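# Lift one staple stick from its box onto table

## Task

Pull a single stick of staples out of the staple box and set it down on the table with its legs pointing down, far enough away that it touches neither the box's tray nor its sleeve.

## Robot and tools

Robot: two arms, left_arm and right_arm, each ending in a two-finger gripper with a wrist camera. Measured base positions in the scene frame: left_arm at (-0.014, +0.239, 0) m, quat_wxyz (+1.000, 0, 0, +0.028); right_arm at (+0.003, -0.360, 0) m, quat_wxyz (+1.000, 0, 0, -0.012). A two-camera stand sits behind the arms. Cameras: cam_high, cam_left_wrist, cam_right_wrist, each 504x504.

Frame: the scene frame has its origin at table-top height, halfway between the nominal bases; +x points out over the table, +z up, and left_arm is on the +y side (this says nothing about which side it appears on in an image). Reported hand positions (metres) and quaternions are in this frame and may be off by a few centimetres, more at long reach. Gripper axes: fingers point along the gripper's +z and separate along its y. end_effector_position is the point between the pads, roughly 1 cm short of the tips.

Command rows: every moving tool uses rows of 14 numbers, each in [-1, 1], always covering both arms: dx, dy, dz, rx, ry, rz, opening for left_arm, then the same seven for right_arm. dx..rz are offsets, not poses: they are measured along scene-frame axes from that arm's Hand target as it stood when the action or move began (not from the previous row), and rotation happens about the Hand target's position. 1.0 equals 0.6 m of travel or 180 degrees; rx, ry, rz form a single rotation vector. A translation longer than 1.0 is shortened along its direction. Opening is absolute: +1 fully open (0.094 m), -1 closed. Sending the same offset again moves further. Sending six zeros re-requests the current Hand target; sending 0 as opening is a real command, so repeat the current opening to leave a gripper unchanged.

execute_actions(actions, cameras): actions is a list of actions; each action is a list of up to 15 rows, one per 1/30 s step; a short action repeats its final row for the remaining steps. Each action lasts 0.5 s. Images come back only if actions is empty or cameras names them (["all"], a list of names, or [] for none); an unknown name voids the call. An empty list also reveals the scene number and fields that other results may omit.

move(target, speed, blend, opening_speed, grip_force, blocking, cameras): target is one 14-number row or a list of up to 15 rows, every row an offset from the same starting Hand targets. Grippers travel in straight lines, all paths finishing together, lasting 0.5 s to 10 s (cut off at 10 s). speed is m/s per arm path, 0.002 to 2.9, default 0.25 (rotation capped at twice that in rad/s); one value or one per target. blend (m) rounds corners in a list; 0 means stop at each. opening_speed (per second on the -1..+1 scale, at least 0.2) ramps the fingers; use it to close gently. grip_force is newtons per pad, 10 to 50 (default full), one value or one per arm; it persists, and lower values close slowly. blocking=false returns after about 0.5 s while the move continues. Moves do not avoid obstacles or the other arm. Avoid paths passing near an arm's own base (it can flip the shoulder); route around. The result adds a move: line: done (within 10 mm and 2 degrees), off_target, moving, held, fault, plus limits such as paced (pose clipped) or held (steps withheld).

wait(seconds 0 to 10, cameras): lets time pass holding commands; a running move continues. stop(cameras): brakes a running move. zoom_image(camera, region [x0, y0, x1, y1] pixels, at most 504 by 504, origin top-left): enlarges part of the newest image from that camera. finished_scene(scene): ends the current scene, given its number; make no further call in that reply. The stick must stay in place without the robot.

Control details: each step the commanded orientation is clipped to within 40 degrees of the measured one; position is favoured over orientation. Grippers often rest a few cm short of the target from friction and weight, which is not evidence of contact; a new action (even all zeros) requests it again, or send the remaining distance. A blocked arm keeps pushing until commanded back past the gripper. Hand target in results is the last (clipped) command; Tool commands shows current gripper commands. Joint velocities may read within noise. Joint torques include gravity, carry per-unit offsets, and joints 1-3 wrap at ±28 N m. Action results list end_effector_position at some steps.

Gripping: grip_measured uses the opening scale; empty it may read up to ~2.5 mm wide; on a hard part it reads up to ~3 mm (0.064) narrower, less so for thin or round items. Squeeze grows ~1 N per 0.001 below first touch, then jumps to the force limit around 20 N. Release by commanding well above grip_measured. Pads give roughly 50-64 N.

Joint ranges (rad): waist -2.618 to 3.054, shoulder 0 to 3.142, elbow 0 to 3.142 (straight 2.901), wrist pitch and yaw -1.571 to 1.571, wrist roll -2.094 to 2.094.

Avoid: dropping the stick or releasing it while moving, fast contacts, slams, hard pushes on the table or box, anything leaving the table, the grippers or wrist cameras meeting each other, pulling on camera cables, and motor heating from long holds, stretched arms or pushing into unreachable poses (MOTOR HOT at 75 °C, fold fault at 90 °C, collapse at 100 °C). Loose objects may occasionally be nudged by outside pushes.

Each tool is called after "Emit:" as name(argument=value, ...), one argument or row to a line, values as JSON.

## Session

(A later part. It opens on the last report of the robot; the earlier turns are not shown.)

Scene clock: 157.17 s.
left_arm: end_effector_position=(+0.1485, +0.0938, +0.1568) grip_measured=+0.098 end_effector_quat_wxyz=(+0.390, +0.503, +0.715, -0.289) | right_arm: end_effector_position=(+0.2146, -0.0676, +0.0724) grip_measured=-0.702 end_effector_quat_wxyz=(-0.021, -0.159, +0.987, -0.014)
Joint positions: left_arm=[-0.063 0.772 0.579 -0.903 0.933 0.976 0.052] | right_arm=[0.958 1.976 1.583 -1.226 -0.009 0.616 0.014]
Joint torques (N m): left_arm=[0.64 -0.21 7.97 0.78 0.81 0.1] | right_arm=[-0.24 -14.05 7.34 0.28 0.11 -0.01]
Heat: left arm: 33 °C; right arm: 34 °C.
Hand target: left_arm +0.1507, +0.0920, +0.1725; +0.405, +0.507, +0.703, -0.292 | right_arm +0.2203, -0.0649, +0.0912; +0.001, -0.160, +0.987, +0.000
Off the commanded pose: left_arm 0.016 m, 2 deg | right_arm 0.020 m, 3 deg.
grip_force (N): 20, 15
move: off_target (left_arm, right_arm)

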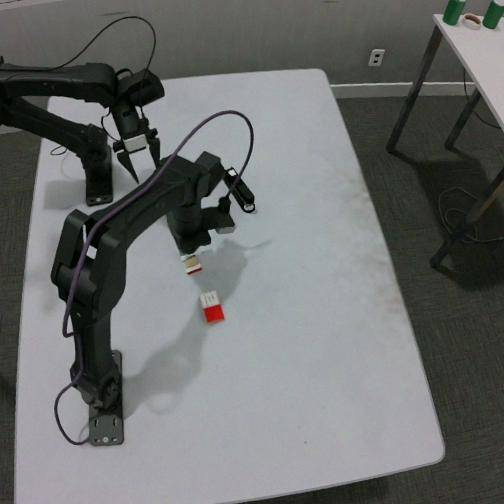

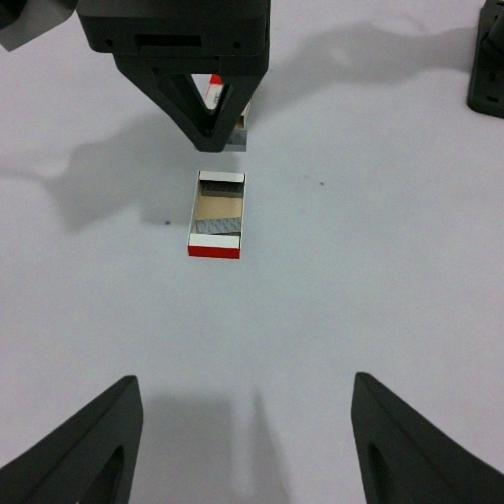

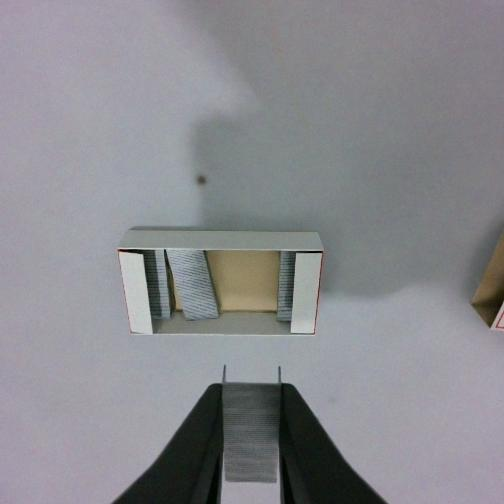

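Emit:
zoom_image(
  camera="cam_right_wrist",
  region=[190, 350, 310, 500],
)

Emit:
zoom_image(
  camera="cam_left_wrist",
  region=[170, 70, 290, 190],
)

Scaled by 3.360 from the camera's 504x504 image, which has a finer 720x720 frame.

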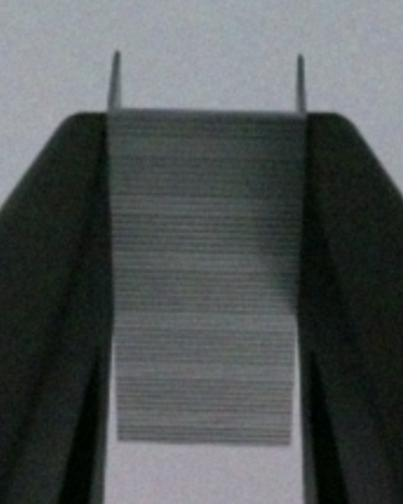

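Scaled by 4.200 from the camera's 504x504 image, which has a finer 720x720 frame.

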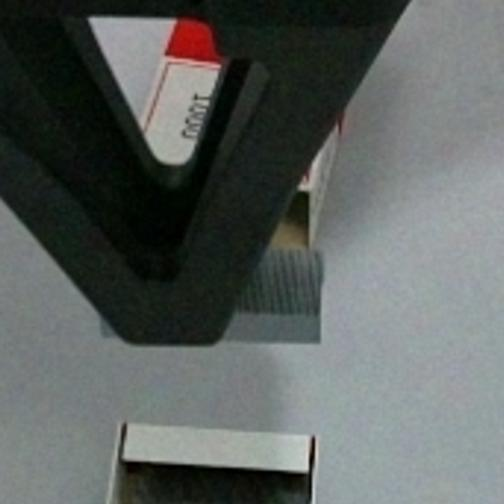

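Emit:
move(
  target=[
    [0,0,0,0,0,0,0.1, 0.2328,-0.0585,0.0,0,0,0,-0.85],
    [0,0,0,0,0,0,0.1, 0.2328,-0.0585,-0.1,0,0,0,-0.85],
  ],
  speed=[0.2,0.1],
  blend=[0.02,0],
  cameras=["cam_high","cam_right_wrist"],
)

Scene clock: 160.27 s.
left_arm: end_effector_position=(+0.1485, +0.0938, +0.1568) grip_measured=+0.098 end_effector_quat_wxyz=(+0.390, +0.503, +0.715, -0.289) | right_arm: end_effector_position=(+0.3579, -0.1015, +0.0385) grip_measured=-0.702 end_effector_quat_wxyz=(+0.000, -0.155, +0.988, +0.002)
Joint positions: left_arm=[-0.063 0.772 0.579 -0.903 0.933 0.976 0.052] | right_arm=[0.648 2.266 1.898 -1.202 -0.003 0.314 0.014]
Joint torques (N m): left_arm=[0.69 -0.32 8.03 0.74 0.81 0.11] | right_arm=[0.21 -12.08 5.24 0.64 0.04 -0.06]
Heat: left arm: 33 °C; right arm: 34 °C.
Hand target: left_arm +0.1507, +0.0920, +0.1725; +0.405, +0.507, +0.703, -0.292 | right_arm +0.3599, -0.1000, +0.0312; +0.000, -0.160, +0.987, +0.000
Off the commanded pose: left_arm 0.016 m, 2 deg | right_arm 0.008 m, 1 deg.
grip_force (N): 20, 15
move: off_target (left_arm)
Images, in order (width x height): cam_high 504x504, cam_right_wrist 504x504.

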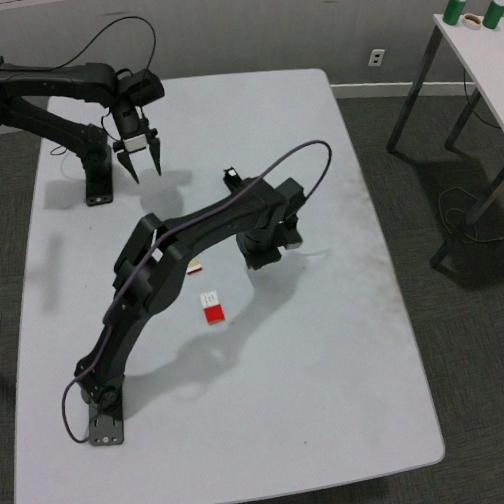

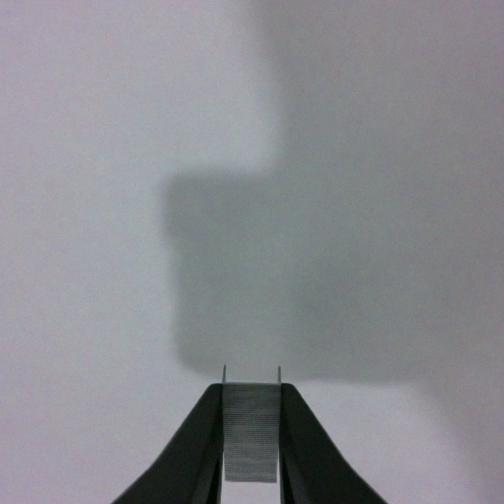

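Emit:
move(
  target=[0,0,0,0,0,0,0.1, 0,0,-0.0417,0,0,0,-0.85],
  speed=0.05,
  cameras=["cam_right_wrist"],
)

Scene clock: 161.57 s.
left_arm: end_effector_position=(+0.1485, +0.0938, +0.1568) grip_measured=+0.098 end_effector_quat_wxyz=(+0.390, +0.503, +0.715, -0.289) | right_arm: end_effector_position=(+0.3588, -0.1008, +0.0151) grip_measured=-0.702 end_effector_quat_wxyz=(+0.001, -0.155, +0.988, +0.003)
Joint positions: left_arm=[-0.063 0.772 0.579 -0.903 0.933 0.976 0.052] | right_arm=[0.648 2.284 1.833 -1.116 -0.003 0.314 0.014]
Joint torques (N m): left_arm=[0.64 -0.36 8.03 0.72 0.82 0.06] | right_arm=[0.21 -11.86 5.09 0.67 0.04 -0.05]
Heat: left arm: 33 °C; right arm: 34 °C.
Hand target: left_arm +0.1507, +0.0920, +0.1725; +0.405, +0.507, +0.703, -0.292 | right_arm +0.3600, -0.1000, +0.0063; +0.001, -0.160, +0.987, +0.000
Off the commanded pose: left_arm 0.016 m, 2 deg | right_arm 0.009 m, 1 deg.
grip_force (N): 20, 15
move: off_target (left_arm)
Images, in order (width x height): cam_right_wrist 504x504.

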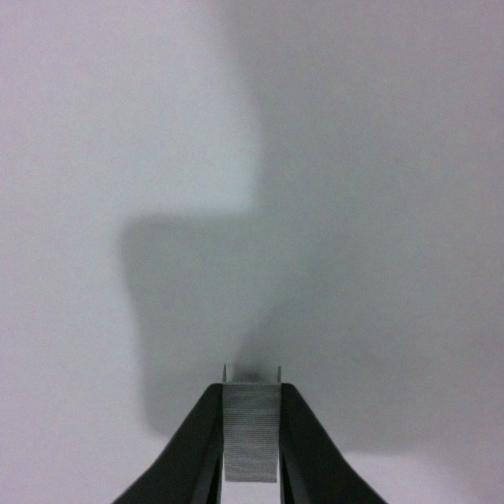

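Emit:
move(
  target=[0,0,0,0,0,0,0.1, 0,0,-0.0108,0,0,0,-0.85],
  speed=0.03,
  cameras=["cam_right_wrist"],
)

Scene clock: 162.57 s.
left_arm: end_effector_position=(+0.1485, +0.0938, +0.1568) grip_measured=+0.098 end_effector_quat_wxyz=(+0.390, +0.503, +0.715, -0.289) | right_arm: end_effector_position=(+0.3599, -0.1000, +0.0118) grip_measured=-0.702 end_effector_quat_wxyz=(+0.005, -0.155, +0.988, +0.004)
Joint positions: left_arm=[-0.063 0.772 0.579 -0.903 0.933 0.976 0.052] | right_arm=[0.648 2.284 1.82 -1.094 -0.003 0.314 0.014]
Joint torques (N m): left_arm=[0.66 -0.24 7.99 0.74 0.8 0.11] | right_arm=[0.21 -11.38 4.9 0.68 0.04 -0.05]
Heat: left arm: 33 °C; right arm: 34 °C.
Hand target: left_arm +0.1507, +0.0920, +0.1725; +0.405, +0.507, +0.703, -0.292 | right_arm +0.3600, -0.0999, -0.0002; +0.001, -0.160, +0.987, +0.000
Off the commanded pose: left_arm 0.016 m, 2 deg | right_arm 0.012 m, 1 deg.
grip_force (N): 20, 15
move: off_target (left_arm, right_arm)
Images, in order (width x height): cam_right_wrist 504x504.

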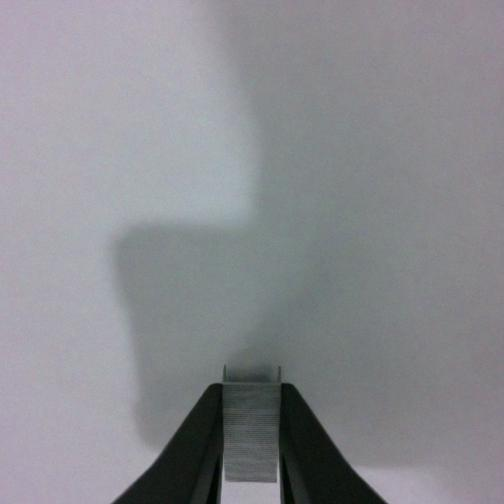

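Emit:
move(
  target=[0,0,0,0,0,0,0.1, 0,0,-0.0067,0,0,0,-0.85],
  speed=0.03,
  cameras=["cam_right_wrist"],
)

Scene clock: 163.47 s.
left_arm: end_effector_position=(+0.1485, +0.0938, +0.1568) grip_measured=+0.098 end_effector_quat_wxyz=(+0.390, +0.503, +0.715, -0.289) | right_arm: end_effector_position=(+0.3597, -0.1002, +0.0092) grip_measured=-0.702 end_effector_quat_wxyz=(+0.005, -0.155, +0.988, +0.004)
Joint positions: left_arm=[-0.063 0.772 0.579 -0.903 0.933 0.976 0.052] | right_arm=[0.648 2.287 1.814 -1.086 -0.003 0.314 0.014]
Joint torques (N m): left_arm=[0.68 -0.29 8.08 0.74 0.83 0.11] | right_arm=[0.2 -11.29 4.66 0.74 0.04 -0.06]
Heat: left arm: 33 °C; right arm: 34 °C.
Hand target: left_arm +0.1507, +0.0920, +0.1725; +0.405, +0.507, +0.703, -0.292 | right_arm +0.3599, -0.1000, -0.0042; +0.001, -0.160, +0.987, +0.000
Off the commanded pose: left_arm 0.016 m, 2 deg | right_arm 0.013 m, 1 deg.
grip_force (N): 20, 15
move: off_target (left_arm, right_arm)
Images, in order (width x height): cam_right_wrist 504x504.

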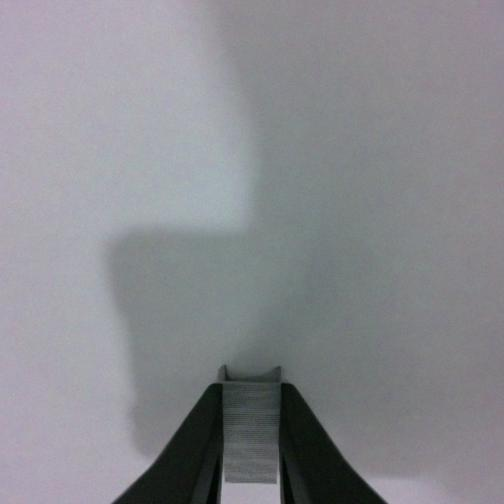

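Emit:
zoom_image(
  camera="cam_right_wrist",
  region=[190, 340, 310, 500],
)

Scaled by 3.150 from the camera's 504x504 image, which has a finer 720x720 frame.

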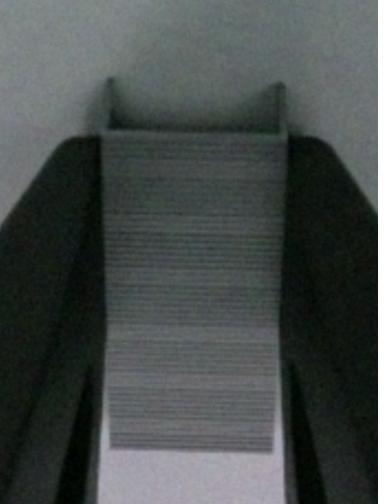

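Emit:
move(
  target=[0,0,0,0,0,0,0.1, 0,0,0.005,0,0,0,-0.55],
  speed=0.03,
  opening_speed=0.3,
  cameras=["cam_right_wrist"],
)

Scene clock: 165.10 s.
left_arm: end_effector_position=(+0.1485, +0.0938, +0.1568) grip_measured=+0.098 end_effector_quat_wxyz=(+0.390, +0.503, +0.715, -0.289) | right_arm: end_effector_position=(+0.3597, -0.1002, +0.0092) grip_measured=-0.552 end_effector_quat_wxyz=(+0.005, -0.155, +0.988, +0.004)
Joint positions: left_arm=[-0.063 0.772 0.579 -0.903 0.933 0.976 0.052] | right_arm=[0.648 2.287 1.814 -1.086 -0.003 0.314 0.021]
Joint torques (N m): left_arm=[0.55 -0.14 8.06 0.76 0.81 0.11] | right_arm=[0.18 -11.51 5.2 0.65 0.04 -0.05]
Heat: left arm: 33 °C; right arm: 34 °C.
Hand target: left_arm +0.1507, +0.0920, +0.1725; +0.405, +0.507, +0.703, -0.292 | right_arm +0.3599, -0.1000, -0.0012; +0.001, -0.160, +0.987, +0.000
Off the commanded pose: left_arm 0.016 m, 2 deg | right_arm 0.010 m, 1 deg.
grip_force (N): 20, 15
move: off_target (left_arm)
Images, in order (width x height): cam_right_wrist 504x504.

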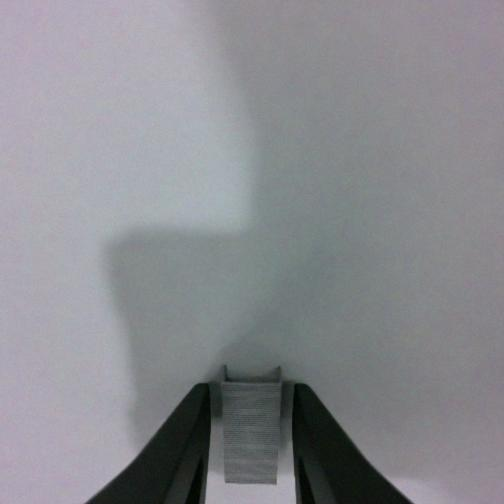

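Emit:
move(
  target=[0,0,0,0,0,0,0.1, 0,0,0.2,0,0,0,-0.55],
  speed=0.1,
  cameras=["all"],
)

Scene clock: 167.23 s.
left_arm: end_effector_position=(+0.1485, +0.0938, +0.1568) grip_measured=+0.098 end_effector_quat_wxyz=(+0.390, +0.503, +0.715, -0.289) | right_arm: end_effector_position=(+0.3583, -0.1012, +0.1165) grip_measured=-0.552 end_effector_quat_wxyz=(-0.002, -0.155, +0.988, +0.001)
Joint positions: left_arm=[-0.063 0.772 0.579 -0.903 0.933 0.976 0.052] | right_arm=[0.648 2.287 2.243 -1.529 -0.003 0.314 0.021]
Joint torques (N m): left_arm=[0.69 -0.28 7.91 0.76 0.81 0.07] | right_arm=[0.21 -12.62 7.38 0.36 0.04 -0.05]
Heat: left arm: 33 °C; right arm: 34 °C.
Hand target: left_arm +0.1507, +0.0920, +0.1725; +0.405, +0.507, +0.703, -0.292 | right_arm +0.3600, -0.1000, +0.1189; +0.001, -0.160, +0.987, +0.000
Off the commanded pose: left_arm 0.016 m, 2 deg | right_arm 0.003 m, 1 deg.
grip_force (N): 20, 15
move: off_target (left_arm)

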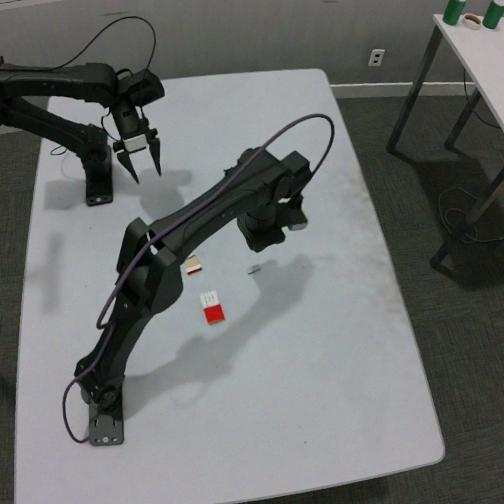

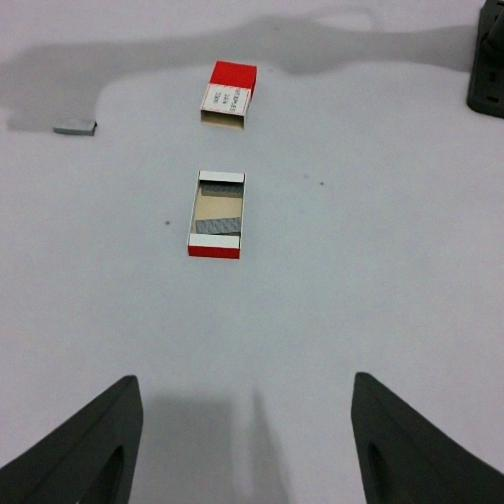

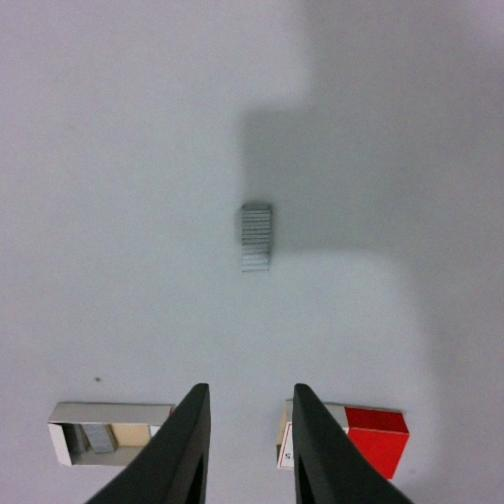

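Emit:
zoom_image(
  camera="cam_right_wrist",
  region=[220, 190, 300, 290],
)

Emit:
zoom_image(
  camera="cam_left_wrist",
  region=[30, 50, 270, 280],
)

Scaled by 5.040 from the camera's 504x504 image, which has a finer 720x720 frame.

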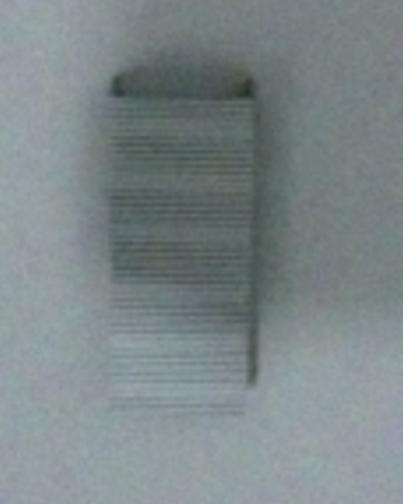

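Scaled by 2.100 from the camera's 504x504 image, which has a finer 720x720 frame.

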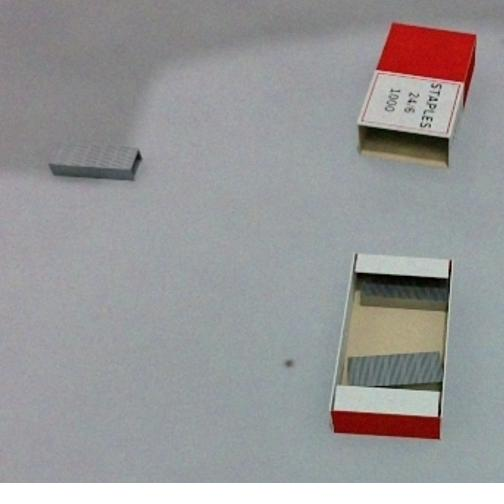

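Emit:
move(
  target=[
    [0.1655,-0.0533,-0.12,0.2695,0.2046,0.1892,-0.9, -0.1,-0.3333,-0.05,0,0,0,-0.9],
    [0.1655,-0.0533,-0.20,0.2695,0.2046,0.1892,-0.9, -0.1,-0.3333,-0.12,0,0,0,-0.9],
  ],
  speed=[0.25,0.1],
  blend=[0.02,0],
  cameras=["all"],
)

Scene clock: 175.73 s.
left_arm: end_effector_position=(+0.2486, +0.0613, +0.0573) grip_measured=-0.898 end_effector_quat_wxyz=(-0.002, +0.292, +0.957, -0.005) | right_arm: end_effector_position=(+0.2971, -0.2988, +0.0488) grip_measured=-0.898 end_effector_quat_wxyz=(-0.005, -0.158, +0.987, -0.001)
Joint positions: left_arm=[-0.647 1.782 1.264 -1.055 0.01 0 0.005] | right_arm=[0.224 1.739 1.178 -1.02 0.001 -0.117 0.005]
Joint torques (N m): left_arm=[-0.72 -5.94 4.14 0.36 -0.12 -0.04] | right_arm=[-0.54 -8.05 4.82 0.66 0 -0.06]
Heat: left arm: 33 °C; right arm: 35 °C.
Hand target: left_arm +0.2500, +0.0599, +0.0526; +0.000, +0.292, +0.956, +0.000 | right_arm +0.3000, -0.3000, +0.0469; +0.001, -0.160, +0.987, +0.000
Off the commanded pose: left_arm 0.005 m, 1 deg | right_arm 0.004 m, 1 deg.
grip_force (N): 20, 15
move: done

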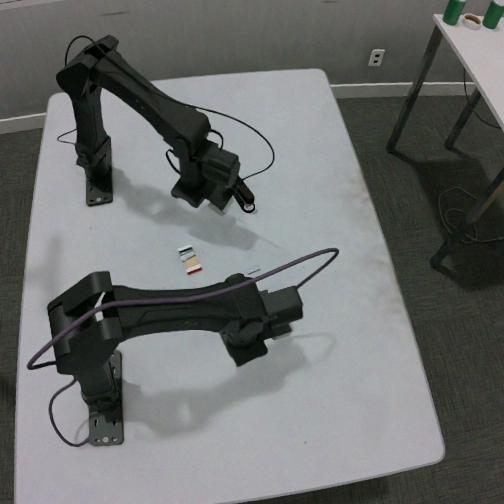

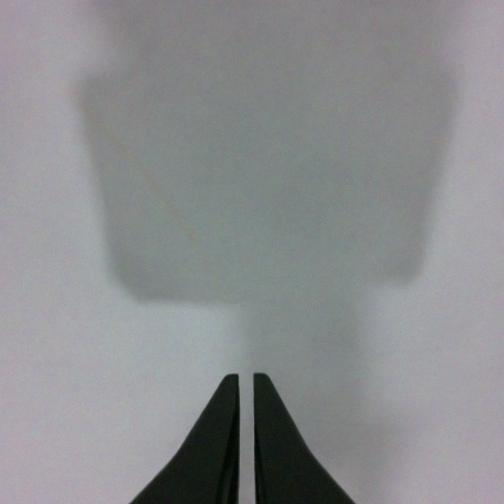

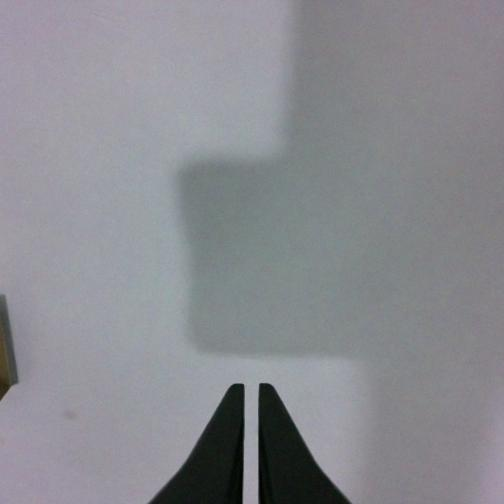

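Emit:
move(
  target=[0,0,-0.08,0,0,0,-0.9, 0,0,-0.09,0,0,0,-0.9],
  speed=0.03,
  cameras=[],
)

Scene clock: 178.13 s.
left_arm: end_effector_position=(+0.2490, +0.0610, +0.0132) grip_measured=-0.898 end_effector_quat_wxyz=(-0.001, +0.292, +0.957, -0.005) | right_arm: end_effector_position=(+0.2966, -0.2989, +0.0061) grip_measured=-0.898 end_effector_quat_wxyz=(-0.002, -0.158, +0.987, +0.000)
Joint positions: left_arm=[-0.647 1.842 1.154 -0.883 0.01 0 0.005] | right_arm=[0.224 1.797 1.065 -0.843 0.001 -0.117 0.005]
Joint torques (N m): left_arm=[-0.64 -5.5 3.44 0.49 -0.15 -0.05] | right_arm=[-0.54 -5.93 3.43 1.04 0 -0.05]
Heat: left arm: 32 °C; right arm: 34 °C.
Hand target: left_arm +0.2500, +0.0599, +0.0046; +0.000, +0.292, +0.956, +0.000 | right_arm +0.2999, -0.3000, -0.0072; +0.001, -0.159, +0.987, +0.000
Off the commanded pose: left_arm 0.009 m, 1 deg | right_arm 0.014 m, 0 deg.
grip_force (N): 20, 15
move: off_target (right_arm)
No camera images: "cameras" was empty.

Emit:
move(
  target=[0,0,-0.02,0,0,0,-0.9, 0,0,0.03,0,0,0,-0.9],
  speed=0.03,
  cameras=["all"],
)

Scene clock: 179.17 s.
left_arm: end_effector_position=(+0.2488, +0.0611, +0.0121) grip_measured=-0.898 end_effector_quat_wxyz=(-0.001, +0.292, +0.957, -0.005) | right_arm: end_effector_position=(+0.2965, -0.2989, +0.0066) grip_measured=-0.898 end_effector_quat_wxyz=(-0.003, -0.158, +0.987, +0.000)
Joint positions: left_arm=[-0.647 1.842 1.149 -0.877 0.01 0 0.005] | right_arm=[0.224 1.797 1.067 -0.847 0.001 -0.117 0.005]
Joint torques (N m): left_arm=[-0.61 -4.18 1.95 0.87 -0.11 -0.03] | right_arm=[-0.55 -8.65 6.23 0.37 0 -0.06]
Heat: left arm: 32 °C; right arm: 34 °C.
Hand target: left_arm +0.2500, +0.0599, -0.0074; +0.001, +0.292, +0.956, +0.000 | right_arm +0.3000, -0.3000, +0.0108; +0.001, -0.160, +0.987, +0.000
Off the commanded pose: left_arm 0.020 m, 1 deg | right_arm 0.005 m, 0 deg.
grip_force (N): 20, 15
move: off_target (left_arm)

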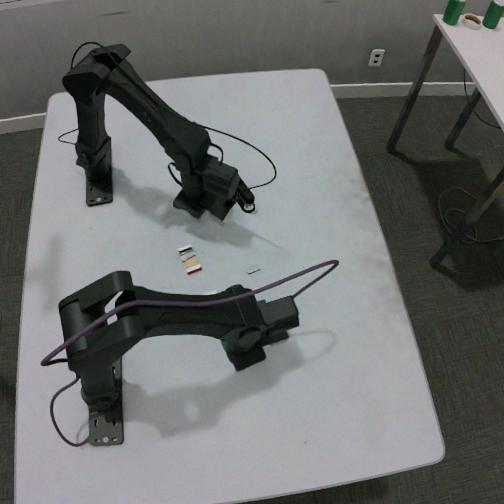

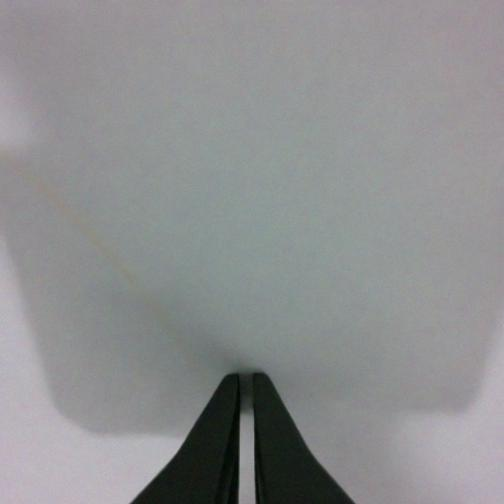

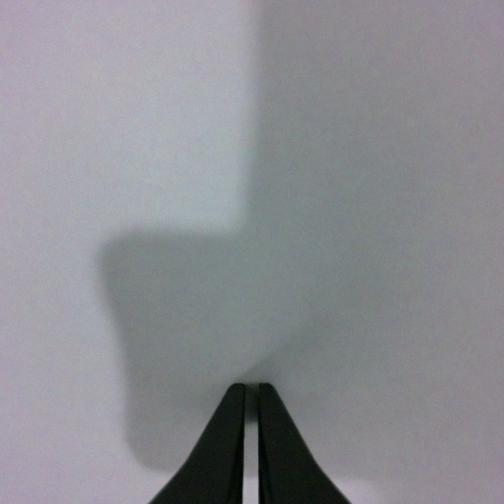

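Emit:
move(
  target=[0,0,0.09,0,0,0,-0.9, 0,0,0.06,0,0,0,-0.9],
  speed=0.1,
  cameras=[],
)

Emit:
move(
  target=[0.02,-0.02,-0.03,0,0,0,-0.9, 0.02,0.02,-0.03,0,0,0,-0.9],
  speed=0.1,
  cameras=[],
)

Scene clock: 181.20 s.
left_arm: end_effector_position=(+0.2417, +0.0659, +0.0284) grip_measured=-0.898 end_effector_quat_wxyz=(-0.027, +0.291, +0.956, +0.003) | right_arm: end_effector_position=(+0.2917, -0.2999, +0.0329) grip_measured=-0.898 end_effector_quat_wxyz=(-0.022, -0.158, +0.987, -0.001)
Joint positions: left_arm=[-0.647 1.835 1.209 -0.998 0.01 0 0.005] | right_arm=[0.224 1.771 1.148 -0.992 0.001 -0.117 0.005]
Joint torques (N m): left_arm=[-0.58 -9.61 6.6 -0.04 -0.1 -0.01] | right_arm=[-0.54 -11.15 6.98 0.32 0 -0.05]
Heat: left arm: 32 °C; right arm: 34 °C.
Hand target: left_arm +0.2500, +0.0599, +0.0467; +0.001, +0.292, +0.956, +0.000 | right_arm +0.3000, -0.3000, +0.0468; +0.001, -0.160, +0.987, +0.000
Off the commanded pose: left_arm 0.021 m, 3 deg | right_arm 0.016 m, 3 deg.
grip_force (N): 20, 15
move: off_target (left_arm, right_arm)
No camera images: "cameras" was empty.

Scene clock: 182.13 s.
left_arm: end_effector_position=(+0.2503, +0.0565, +0.0259) grip_measured=-0.898 end_effector_quat_wxyz=(-0.019, +0.291, +0.956, +0.001) | right_arm: end_effector_position=(+0.3003, -0.2927, +0.0273) grip_measured=-0.898 end_effector_quat_wxyz=(-0.015, -0.161, +0.987, -0.001)
Joint positions: left_arm=[-0.657 1.866 1.24 -0.981 0.01 -0.009 0.005] | right_arm=[0.242 1.802 1.164 -0.963 0.001 -0.104 0.005]
Joint torques (N m): left_arm=[-0.65 -6.06 6.74 0.28 -0.12 -0.03] | right_arm=[0.65 -7.57 7.15 0.62 -0.01 0.11]
Heat: left arm: 32 °C; right arm: 34 °C.
Hand target: left_arm +0.2620, +0.0480, +0.0286; +0.000, +0.292, +0.956, +0.000 | right_arm +0.3119, -0.2880, +0.0289; +0.001, -0.160, +0.987, +0.000
Off the commanded pose: left_arm 0.015 m, 2 deg | right_arm 0.013 m, 2 deg.
grip_force (N): 20, 15
move: off_target (left_arm, right_arm)
No camera images: "cameras" was empty.

Emit:
execute_actions(
  actions=[
    [[0.02,0.02,0.02,0,0,0,-0.9,0.02,0.02,0.02,0,0,0,-0.9],[0.02,0.02,0.02,0,0,0,-0.9,0.02,0.02,0.02,0,0,0,-0.9],[-0.02,-0.02,-0.02,0,0,0,-0.9,-0.02,-0.02,-0.02,0,0,0,-0.9],[-0.02,-0.02,-0.02,0,0,0,-0.9,-0.02,-0.02,-0.02,0,0,0,-0.9],[0.015,0.015,0.015,0,0,0,-0.9,0.015,0.015,0.015,0,0,0,-0.9],[0.015,0.015,0.015,0,0,0,-0.9,0.015,0.015,0.015,0,0,0,-0.9],[-0.015,-0.015,-0.015,0,0,0,-0.9,-0.015,-0.015,-0.015,0,0,0,-0.9],[-0.015,-0.015,-0.015,0,0,0,-0.9,-0.015,-0.015,-0.015,0,0,0,-0.9],[0.01,0.01,0.01,0,0,0,-0.9,0.01,0.01,0.01,0,0,0,-0.9],[0.01,0.01,0.01,0,0,0,-0.9,0.01,0.01,0.01,0,0,0,-0.9],[-0.01,-0.01,-0.01,0,0,0,-0.9,-0.01,-0.01,-0.01,0,0,0,-0.9],[-0.01,-0.01,-0.01,0,0,0,-0.9,-0.01,-0.01,-0.01,0,0,0,-0.9],[0.005,0.005,0.005,0,0,0,-0.9,0.005,0.005,0.005,0,0,0,-0.9],[-0.003,-0.003,-0.003,0,0,0,-0.9,-0.003,-0.003,-0.003,0,0,0,-0.9],[0,0,0,0,0,0,-0.9,0,0,0,0,0,0,-0.9]],
  ],
)

Scene clock: 183.50 s.
left_arm: end_effector_position=(+0.2569, +0.0493, +0.0285) grip_measured=-0.898 end_effector_quat_wxyz=(-0.003, +0.293, +0.956, +0.000) | right_arm: end_effector_position=(+0.3044, -0.2905, +0.0229) grip_measured=-0.898 end_effector_quat_wxyz=(-0.013, -0.160, +0.987, -0.002)
Joint positions: left_arm=[-0.667 1.87 1.257 -0.964 0.003 -0.017 0.005] | right_arm=[0.247 1.822 1.17 -0.946 0.002 -0.098 0.005]
Joint torques (N m): left_arm=[0.38 -6.32 5.57 0.16 -0.02 0.02] | right_arm=[0.18 -9.35 6.63 0.47 -0.02 0.05]
Heat: left arm: 32 °C; right arm: 34 °C.
Hand target: left_arm +0.2621, +0.0479, +0.0287; +0.001, +0.292, +0.956, +0.000 | right_arm +0.3119, -0.2881, +0.0288; +0.000, -0.160, +0.987, +0.000
Off the commanded pose: left_arm 0.005 m, 0 deg | right_arm 0.010 m, 2 deg.
grip_force (N): 20, 15
Step readings (end_effector_position of left_arm | right_arm):
0: (+0.2504, +0.0565, +0.0259) | (+0.3004, -0.2927, +0.0273)
1: (+0.2518, +0.0579, +0.0268) | (+0.3012, -0.2914, +0.0287)
2: (+0.2534, +0.0583, +0.0287) | (+0.3037, -0.2898, +0.0309)
4: (+0.2575, +0.0543, +0.0292) | (+0.3105, -0.2876, +0.0276)
8: (+0.2570, +0.0499, +0.0286) | (+0.3043, -0.2899, +0.0223)
15: (+0.2569, +0.0493, +0.0285) | (+0.3043, -0.2905, +0.0228)

Emit:
move(
  target=[
    [0,0,0.08,0,0,0,-0.9, -0.03,0.05,0.15,0.12,-0.06,0.23,0.2],
    [0,0.05,0.15,0,0,0,-0.9, -0.0865,0.1468,0.1187,0.2471,-0.1237,0.4717,0.2],
  ],
  speed=0.25,
  blend=[0.04,0],
  grip_force=[50,50],
  cameras=["all"],
)

Scene clock: 194.37 s.
left_arm: end_effector_position=(+0.2551, +0.0790, +0.0985) grip_measured=-0.898 end_effector_quat_wxyz=(-0.029, +0.292, +0.956, +0.006) | right_arm: end_effector_position=(+0.2589, -0.2063, +0.0953) grip_measured=+0.198 end_effector_quat_wxyz=(-0.216, +0.751, -0.549, -0.298)
Joint positions: left_arm=[-0.593 1.79 1.44 -1.279 0.003 0.056 0.005] | right_arm=[0.142 1.764 1.193 -1.179 -0.736 -1.829 0.056]
Joint torques (N m): left_arm=[0.65 -9.8 7.04 -0.11 -0.04 0.1] | right_arm=[0.75 -6.84 6.74 0 -0.76 -0.09]
Heat: left arm: 32 °C; right arm: 34 °C.
Hand target: left_arm +0.2620, +0.0780, +0.1187; +0.001, +0.292, +0.956, +0.000 | right_arm +0.2599, -0.1999, +0.1000; -0.224, +0.749, -0.541, -0.311
Off the commanded pose: left_arm 0.021 m, 3 deg | right_arm 0.008 m, 2 deg.
move: off_target (left_arm)

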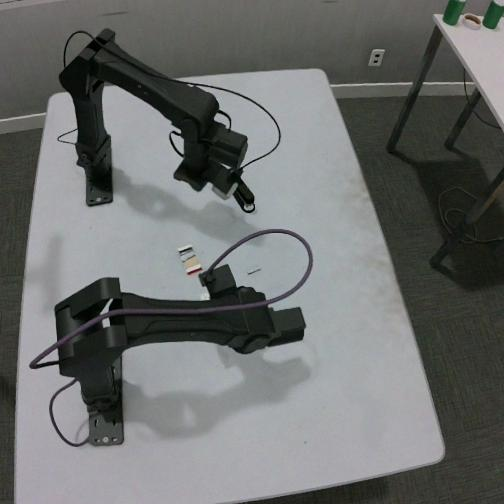

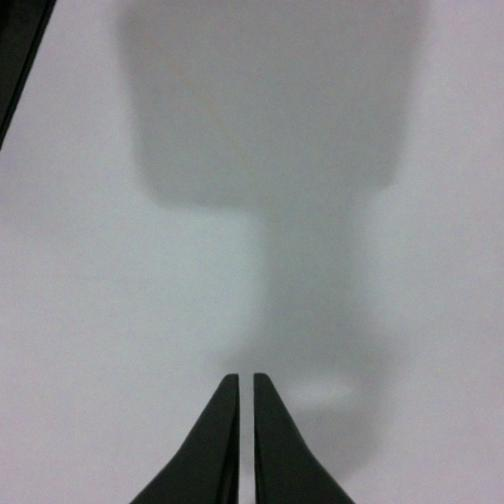

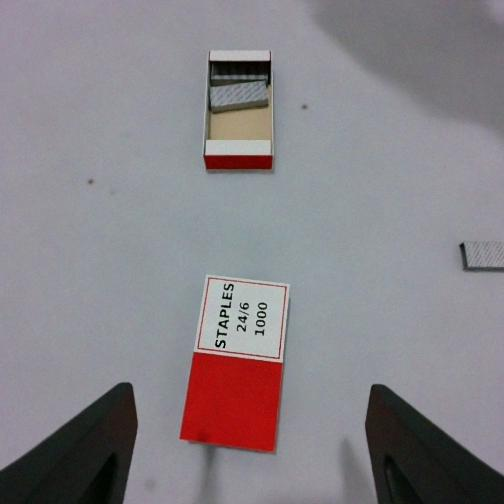

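Emit:
move(
  target=[
    [0,0,0.05,0,0,0,-0.9, -0.06,0.06,0.0,-0.12,0.03,-0.16,-0.9],
    [0,0,0.05,0,0,0,-0.9, -0.1832,0.1,-0.07,-0.2559,0.0604,-0.3328,-0.9],
    [0,0,0.05,0,0,0,-0.9, -0.1832,0.1,-0.175,-0.2559,0.0604,-0.3328,-0.9],
  ],
  speed=[0.25,0.25,0.05],
  blend=[0.03,0.01,0],
  cameras=["cam_high","cam_right_wrist"],
)

Scene clock: 199.73 s.
left_arm: end_effector_position=(+0.2569, +0.0780, +0.1291) grip_measured=-0.898 end_effector_quat_wxyz=(-0.028, +0.293, +0.956, +0.005) | right_arm: end_effector_position=(+0.1478, -0.1445, +0.0062) grip_measured=-0.898 end_effector_quat_wxyz=(-0.008, -0.383, +0.924, -0.002)
Joint positions: left_arm=[-0.593 1.79 1.562 -1.398 0.003 0.057 0.005] | right_arm=[0.992 1.664 0.907 -0.829 -0.006 0.183 0.005]
Joint torques (N m): left_arm=[0.55 -9.66 7.19 -0.13 -0.05 0.09] | right_arm=[0.75 -4.77 3.4 1.09 0.07 0.1]
Heat: left arm: 32 °C; right arm: 34 °C.
Hand target: left_arm +0.2621, +0.0779, +0.1487; +0.001, +0.292, +0.956, +0.000 | right_arm +0.1501, -0.1400, -0.0050; +0.000, -0.383, +0.924, +0.000
Off the commanded pose: left_arm 0.020 m, 3 deg | right_arm 0.012 m, 1 deg.
move: off_target (left_arm, right_arm)
Images, in order (width x height): cam_high 504x504, cam_right_wrist 504x504.

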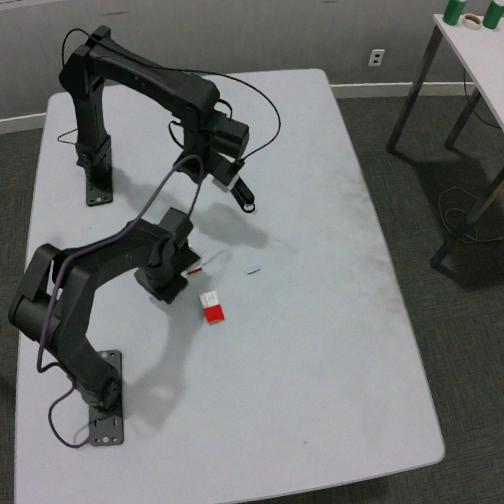

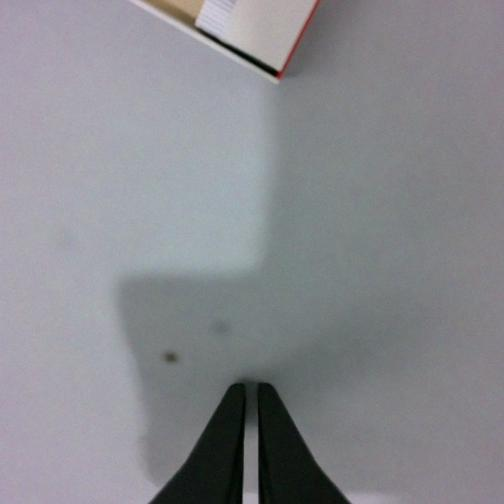

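Emit:
move(
  target=[0,0,0,0,0,0,-0.9, 0,0,-0.012,0,0,0,-0.9],
  speed=0.05,
  cameras=[],
)

Emit:
move(
  target=[
    [0,0,0,0,0,0,-0.9, 0.0,0.0,0.08,0,0,0,-0.9],
    [0,0,0,0,0,0,-0.9, 0.35,-0.10,0.08,0,0,0,-0.9],
    [0,0,0,0,0,0,-0.9, 0.35,-0.10,-0.012,0,0,0,-0.9],
  ],
  speed=[0.1,0.25,0.05],
  blend=[0.02,0.01,0],
  cameras=[],
)

Emit:
move(
  target=[0,0,0,0,0,0,-0.9, 0,0,-0.012,0,0,0,-0.9],
  speed=0.05,
  cameras=["cam_high"],
)

Scene clock: 200.90 s.
left_arm: end_effector_position=(+0.2569, +0.0780, +0.1291) grip_measured=-0.898 end_effector_quat_wxyz=(-0.028, +0.293, +0.956, +0.005) | right_arm: end_effector_position=(+0.1476, -0.1448, +0.0055) grip_measured=-0.898 end_effector_quat_wxyz=(-0.008, -0.383, +0.924, -0.002)
Joint positions: left_arm=[-0.593 1.79 1.562 -1.398 0.003 0.057 0.005] | right_arm=[0.992 1.664 0.904 -0.826 -0.006 0.183 0.005]
Joint torques (N m): left_arm=[0.53 -9.58 7.12 -0.13 -0.02 0.08] | right_arm=[0.73 -3.66 2.45 1.35 0.06 0.11]
Heat: left arm: 32 °C; right arm: 34 °C.
Hand target: left_arm +0.2621, +0.0779, +0.1487; +0.001, +0.292, +0.956, +0.000 | right_arm +0.1501, -0.1400, -0.0122; +0.000, -0.383, +0.924, +0.000
Off the commanded pose: left_arm 0.020 m, 3 deg | right_arm 0.019 m, 1 deg.
move: off_target (left_arm, right_arm)
No camera images: "cameras" was empty.

Scene clock: 203.60 s.
left_arm: end_effector_position=(+0.2569, +0.0780, +0.1291) grip_measured=-0.898 end_effector_quat_wxyz=(-0.028, +0.293, +0.956, +0.005) | right_arm: end_effector_position=(+0.3583, -0.2026, +0.0054) grip_measured=-0.898 end_effector_quat_wxyz=(+0.000, -0.377, +0.926, -0.002)
Joint positions: left_arm=[-0.593 1.79 1.562 -1.398 0.003 0.057 0.005] | right_arm=[0.438 2.101 1.494 -0.963 0.004 -0.358 0.005]
Joint torques (N m): left_arm=[0.58 -9.74 7.23 -0.11 -0.04 0.09] | right_arm=[0.29 -8.01 2.55 1.28 -0.04 -0.06]
Heat: left arm: 32 °C; right arm: 34 °C.
Hand target: left_arm +0.2621, +0.0779, +0.1487; +0.001, +0.292, +0.956, +0.000 | right_arm +0.3601, -0.1999, -0.0195; +0.000, -0.383, +0.924, +0.000
Off the commanded pose: left_arm 0.020 m, 3 deg | right_arm 0.025 m, 1 deg.
move: off_target (left_arm, right_arm)
No camera images: "cameras" was empty.

Scene clock: 204.30 s.
left_arm: end_effector_position=(+0.2569, +0.0780, +0.1291) grip_measured=-0.898 end_effector_quat_wxyz=(-0.028, +0.293, +0.956, +0.005) | right_arm: end_effector_position=(+0.3583, -0.2026, +0.0051) grip_measured=-0.898 end_effector_quat_wxyz=(+0.003, -0.377, +0.926, -0.002)
Joint positions: left_arm=[-0.593 1.79 1.562 -1.398 0.003 0.057 0.005] | right_arm=[0.438 2.096 1.485 -0.953 0.004 -0.358 0.005]
Joint torques (N m): left_arm=[0.46 -9.55 7.21 -0.14 -0.03 0.09] | right_arm=[0.27 -6.83 2.13 1.41 -0.04 -0.07]
Heat: left arm: 32 °C; right arm: 34 °C.
Hand target: left_arm +0.2621, +0.0779, +0.1487; +0.001, +0.292, +0.956, +0.000 | right_arm +0.3602, -0.1999, -0.0266; +0.000, -0.383, +0.924, +0.000
Off the commanded pose: left_arm 0.020 m, 3 deg | right_arm 0.032 m, 1 deg.
move: off_target (left_arm, right_arm)
Images, in order (width x height): cam_high 504x504.

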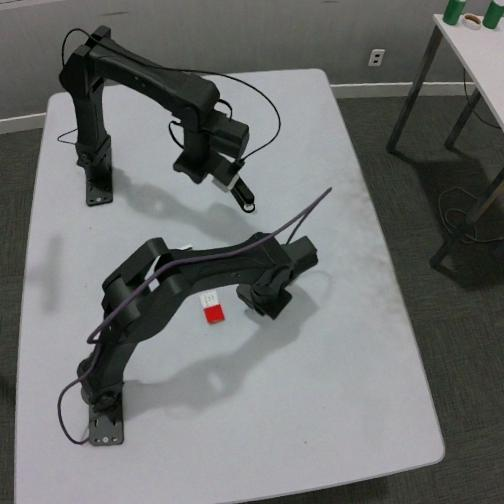

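Emit:
move(
  target=[
    [0.08,-0.13,-0.15,0,0,0,-0.9, 0,0,0.15,0,0,0,-0.9],
    [0.08,-0.13,-0.262,0,0,0,-0.9, 0,0,0.25,0,0,0,-0.9],
  ],
  speed=[0.25,0.05],
  blend=[0.01,0],
  cameras=[],
)

Emit:
move(
  target=[
    [0,0,0.08,0,0,0,-0.9, 0,0,0,0,0,0,-0.9],
    [-0.20,0.133,0.08,0,0,0,-0.9, 0,0,0,0,0,0,-0.9],
    [-0.20,0.133,-0.002,0,0,0,-0.9, 0,0,0,0,0,0,-0.9],
  ],
  speed=[0.1,0.25,0.05],
  blend=[0.02,0.01,0],
  cameras=[],
)

Scene clock: 207.33 s.
left_arm: end_effector_position=(+0.3087, +0.0016, +0.0129) grip_measured=-0.898 end_effector_quat_wxyz=(+0.001, +0.294, +0.956, -0.002) | right_arm: end_effector_position=(+0.3572, -0.2030, +0.1016) grip_measured=-0.898 end_effector_quat_wxyz=(-0.027, -0.377, +0.926, -0.003)
Joint positions: left_arm=[-0.691 2.132 1.575 -1.01 0.003 -0.039 0.005] | right_arm=[0.438 2.084 1.856 -1.398 0.004 -0.359 0.005]
Joint torques (N m): left_arm=[-0.35 -6.58 2.29 0.78 -0.04 -0.05] | right_arm=[0.32 -15.51 7.46 0.27 -0.04 -0.06]
Heat: left arm: 32 °C; right arm: 34 °C.
Hand target: left_arm +0.3100, -0.0001, -0.0085; +0.001, +0.292, +0.956, +0.000 | right_arm +0.3601, -0.1999, +0.1235; +0.000, -0.383, +0.924, +0.000
Off the commanded pose: left_arm 0.022 m, 0 deg | right_arm 0.022 m, 3 deg.
move: off_target (left_arm, right_arm)
No camera images: "cameras" was empty.

Scene clock: 209.63 s.
left_arm: end_effector_position=(+0.1876, +0.0831, +0.0115) grip_measured=-0.898 end_effector_quat_wxyz=(-0.005, +0.292, +0.956, +0.000) | right_arm: end_effector_position=(+0.3571, -0.2031, +0.1016) grip_measured=-0.898 end_effector_quat_wxyz=(-0.028, -0.377, +0.926, -0.003)
Joint positions: left_arm=[-0.715 1.631 0.894 -0.844 0.003 -0.067 0.005] | right_arm=[0.438 2.084 1.856 -1.398 0.004 -0.359 0.005]
Joint torques (N m): left_arm=[-0.44 -2.02 1.29 1.09 -0.05 -0.05] | right_arm=[0.29 -15.5 7.46 0.26 -0.04 -0.06]
Heat: left arm: 32 °C; right arm: 34 °C.
Hand target: left_arm +0.1900, +0.0798, -0.0097; +0.001, +0.292, +0.956, +0.000 | right_arm +0.3601, -0.1999, +0.1235; +0.000, -0.383, +0.924, +0.000
Off the commanded pose: left_arm 0.022 m, 1 deg | right_arm 0.022 m, 3 deg.
move: off_target (left_arm, right_arm)
No camera images: "cameras" was empty.

Emit:
move(
  target=[-0.10,0.1,0.15,0,0,0,-0.9, -0.246,0.2353,-0.0392,0,0,-0.1478,-0.6],
  speed=0.25,
  cameras=["cam_right_wrist"],
)

Scene clock: 213.20 s.
left_arm: end_effector_position=(+0.1274, +0.1395, +0.0736) grip_measured=-0.898 end_effector_quat_wxyz=(-0.010, +0.293, +0.956, +0.002) | right_arm: end_effector_position=(+0.2084, -0.0600, +0.0907) grip_measured=-0.602 end_effector_quat_wxyz=(-0.019, -0.165, +0.986, -0.011)
Joint positions: left_arm=[-0.67 1.223 0.812 -1.181 0.003 -0.021 0.005] | right_arm=[0.984 1.972 1.65 -1.291 -0.01 0.628 0.019]
Joint torques (N m): left_arm=[0.7 -3.96 5.64 -0.07 -0.03 0.09] | right_arm=[-0.12 -13.45 5.05 0.56 0.11 0.12]
Heat: left arm: 32 °C; right arm: 34 °C.
Hand target: left_arm +0.1301, +0.1398, +0.0803; +0.001, +0.292, +0.956, +0.000 | right_arm +0.2125, -0.0586, +0.0999; +0.000, -0.160, +0.987, +0.000
Off the commanded pose: left_arm 0.007 m, 1 deg | right_arm 0.010 m, 3 deg.
move: off_target (right_arm)
Images, in order (width x height): cam_right_wrist 504x504.

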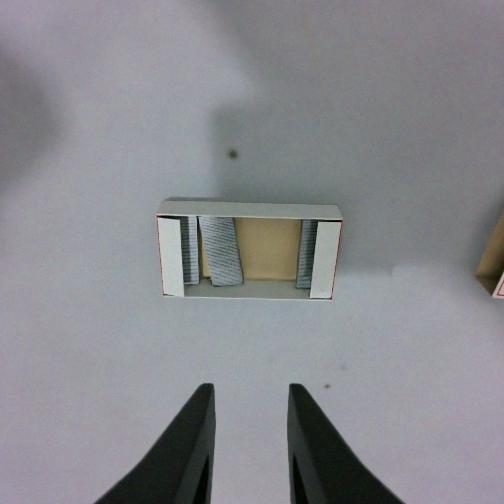

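Emit:
finished_scene(
  scene=1,
)

The scene is finished: the task was done.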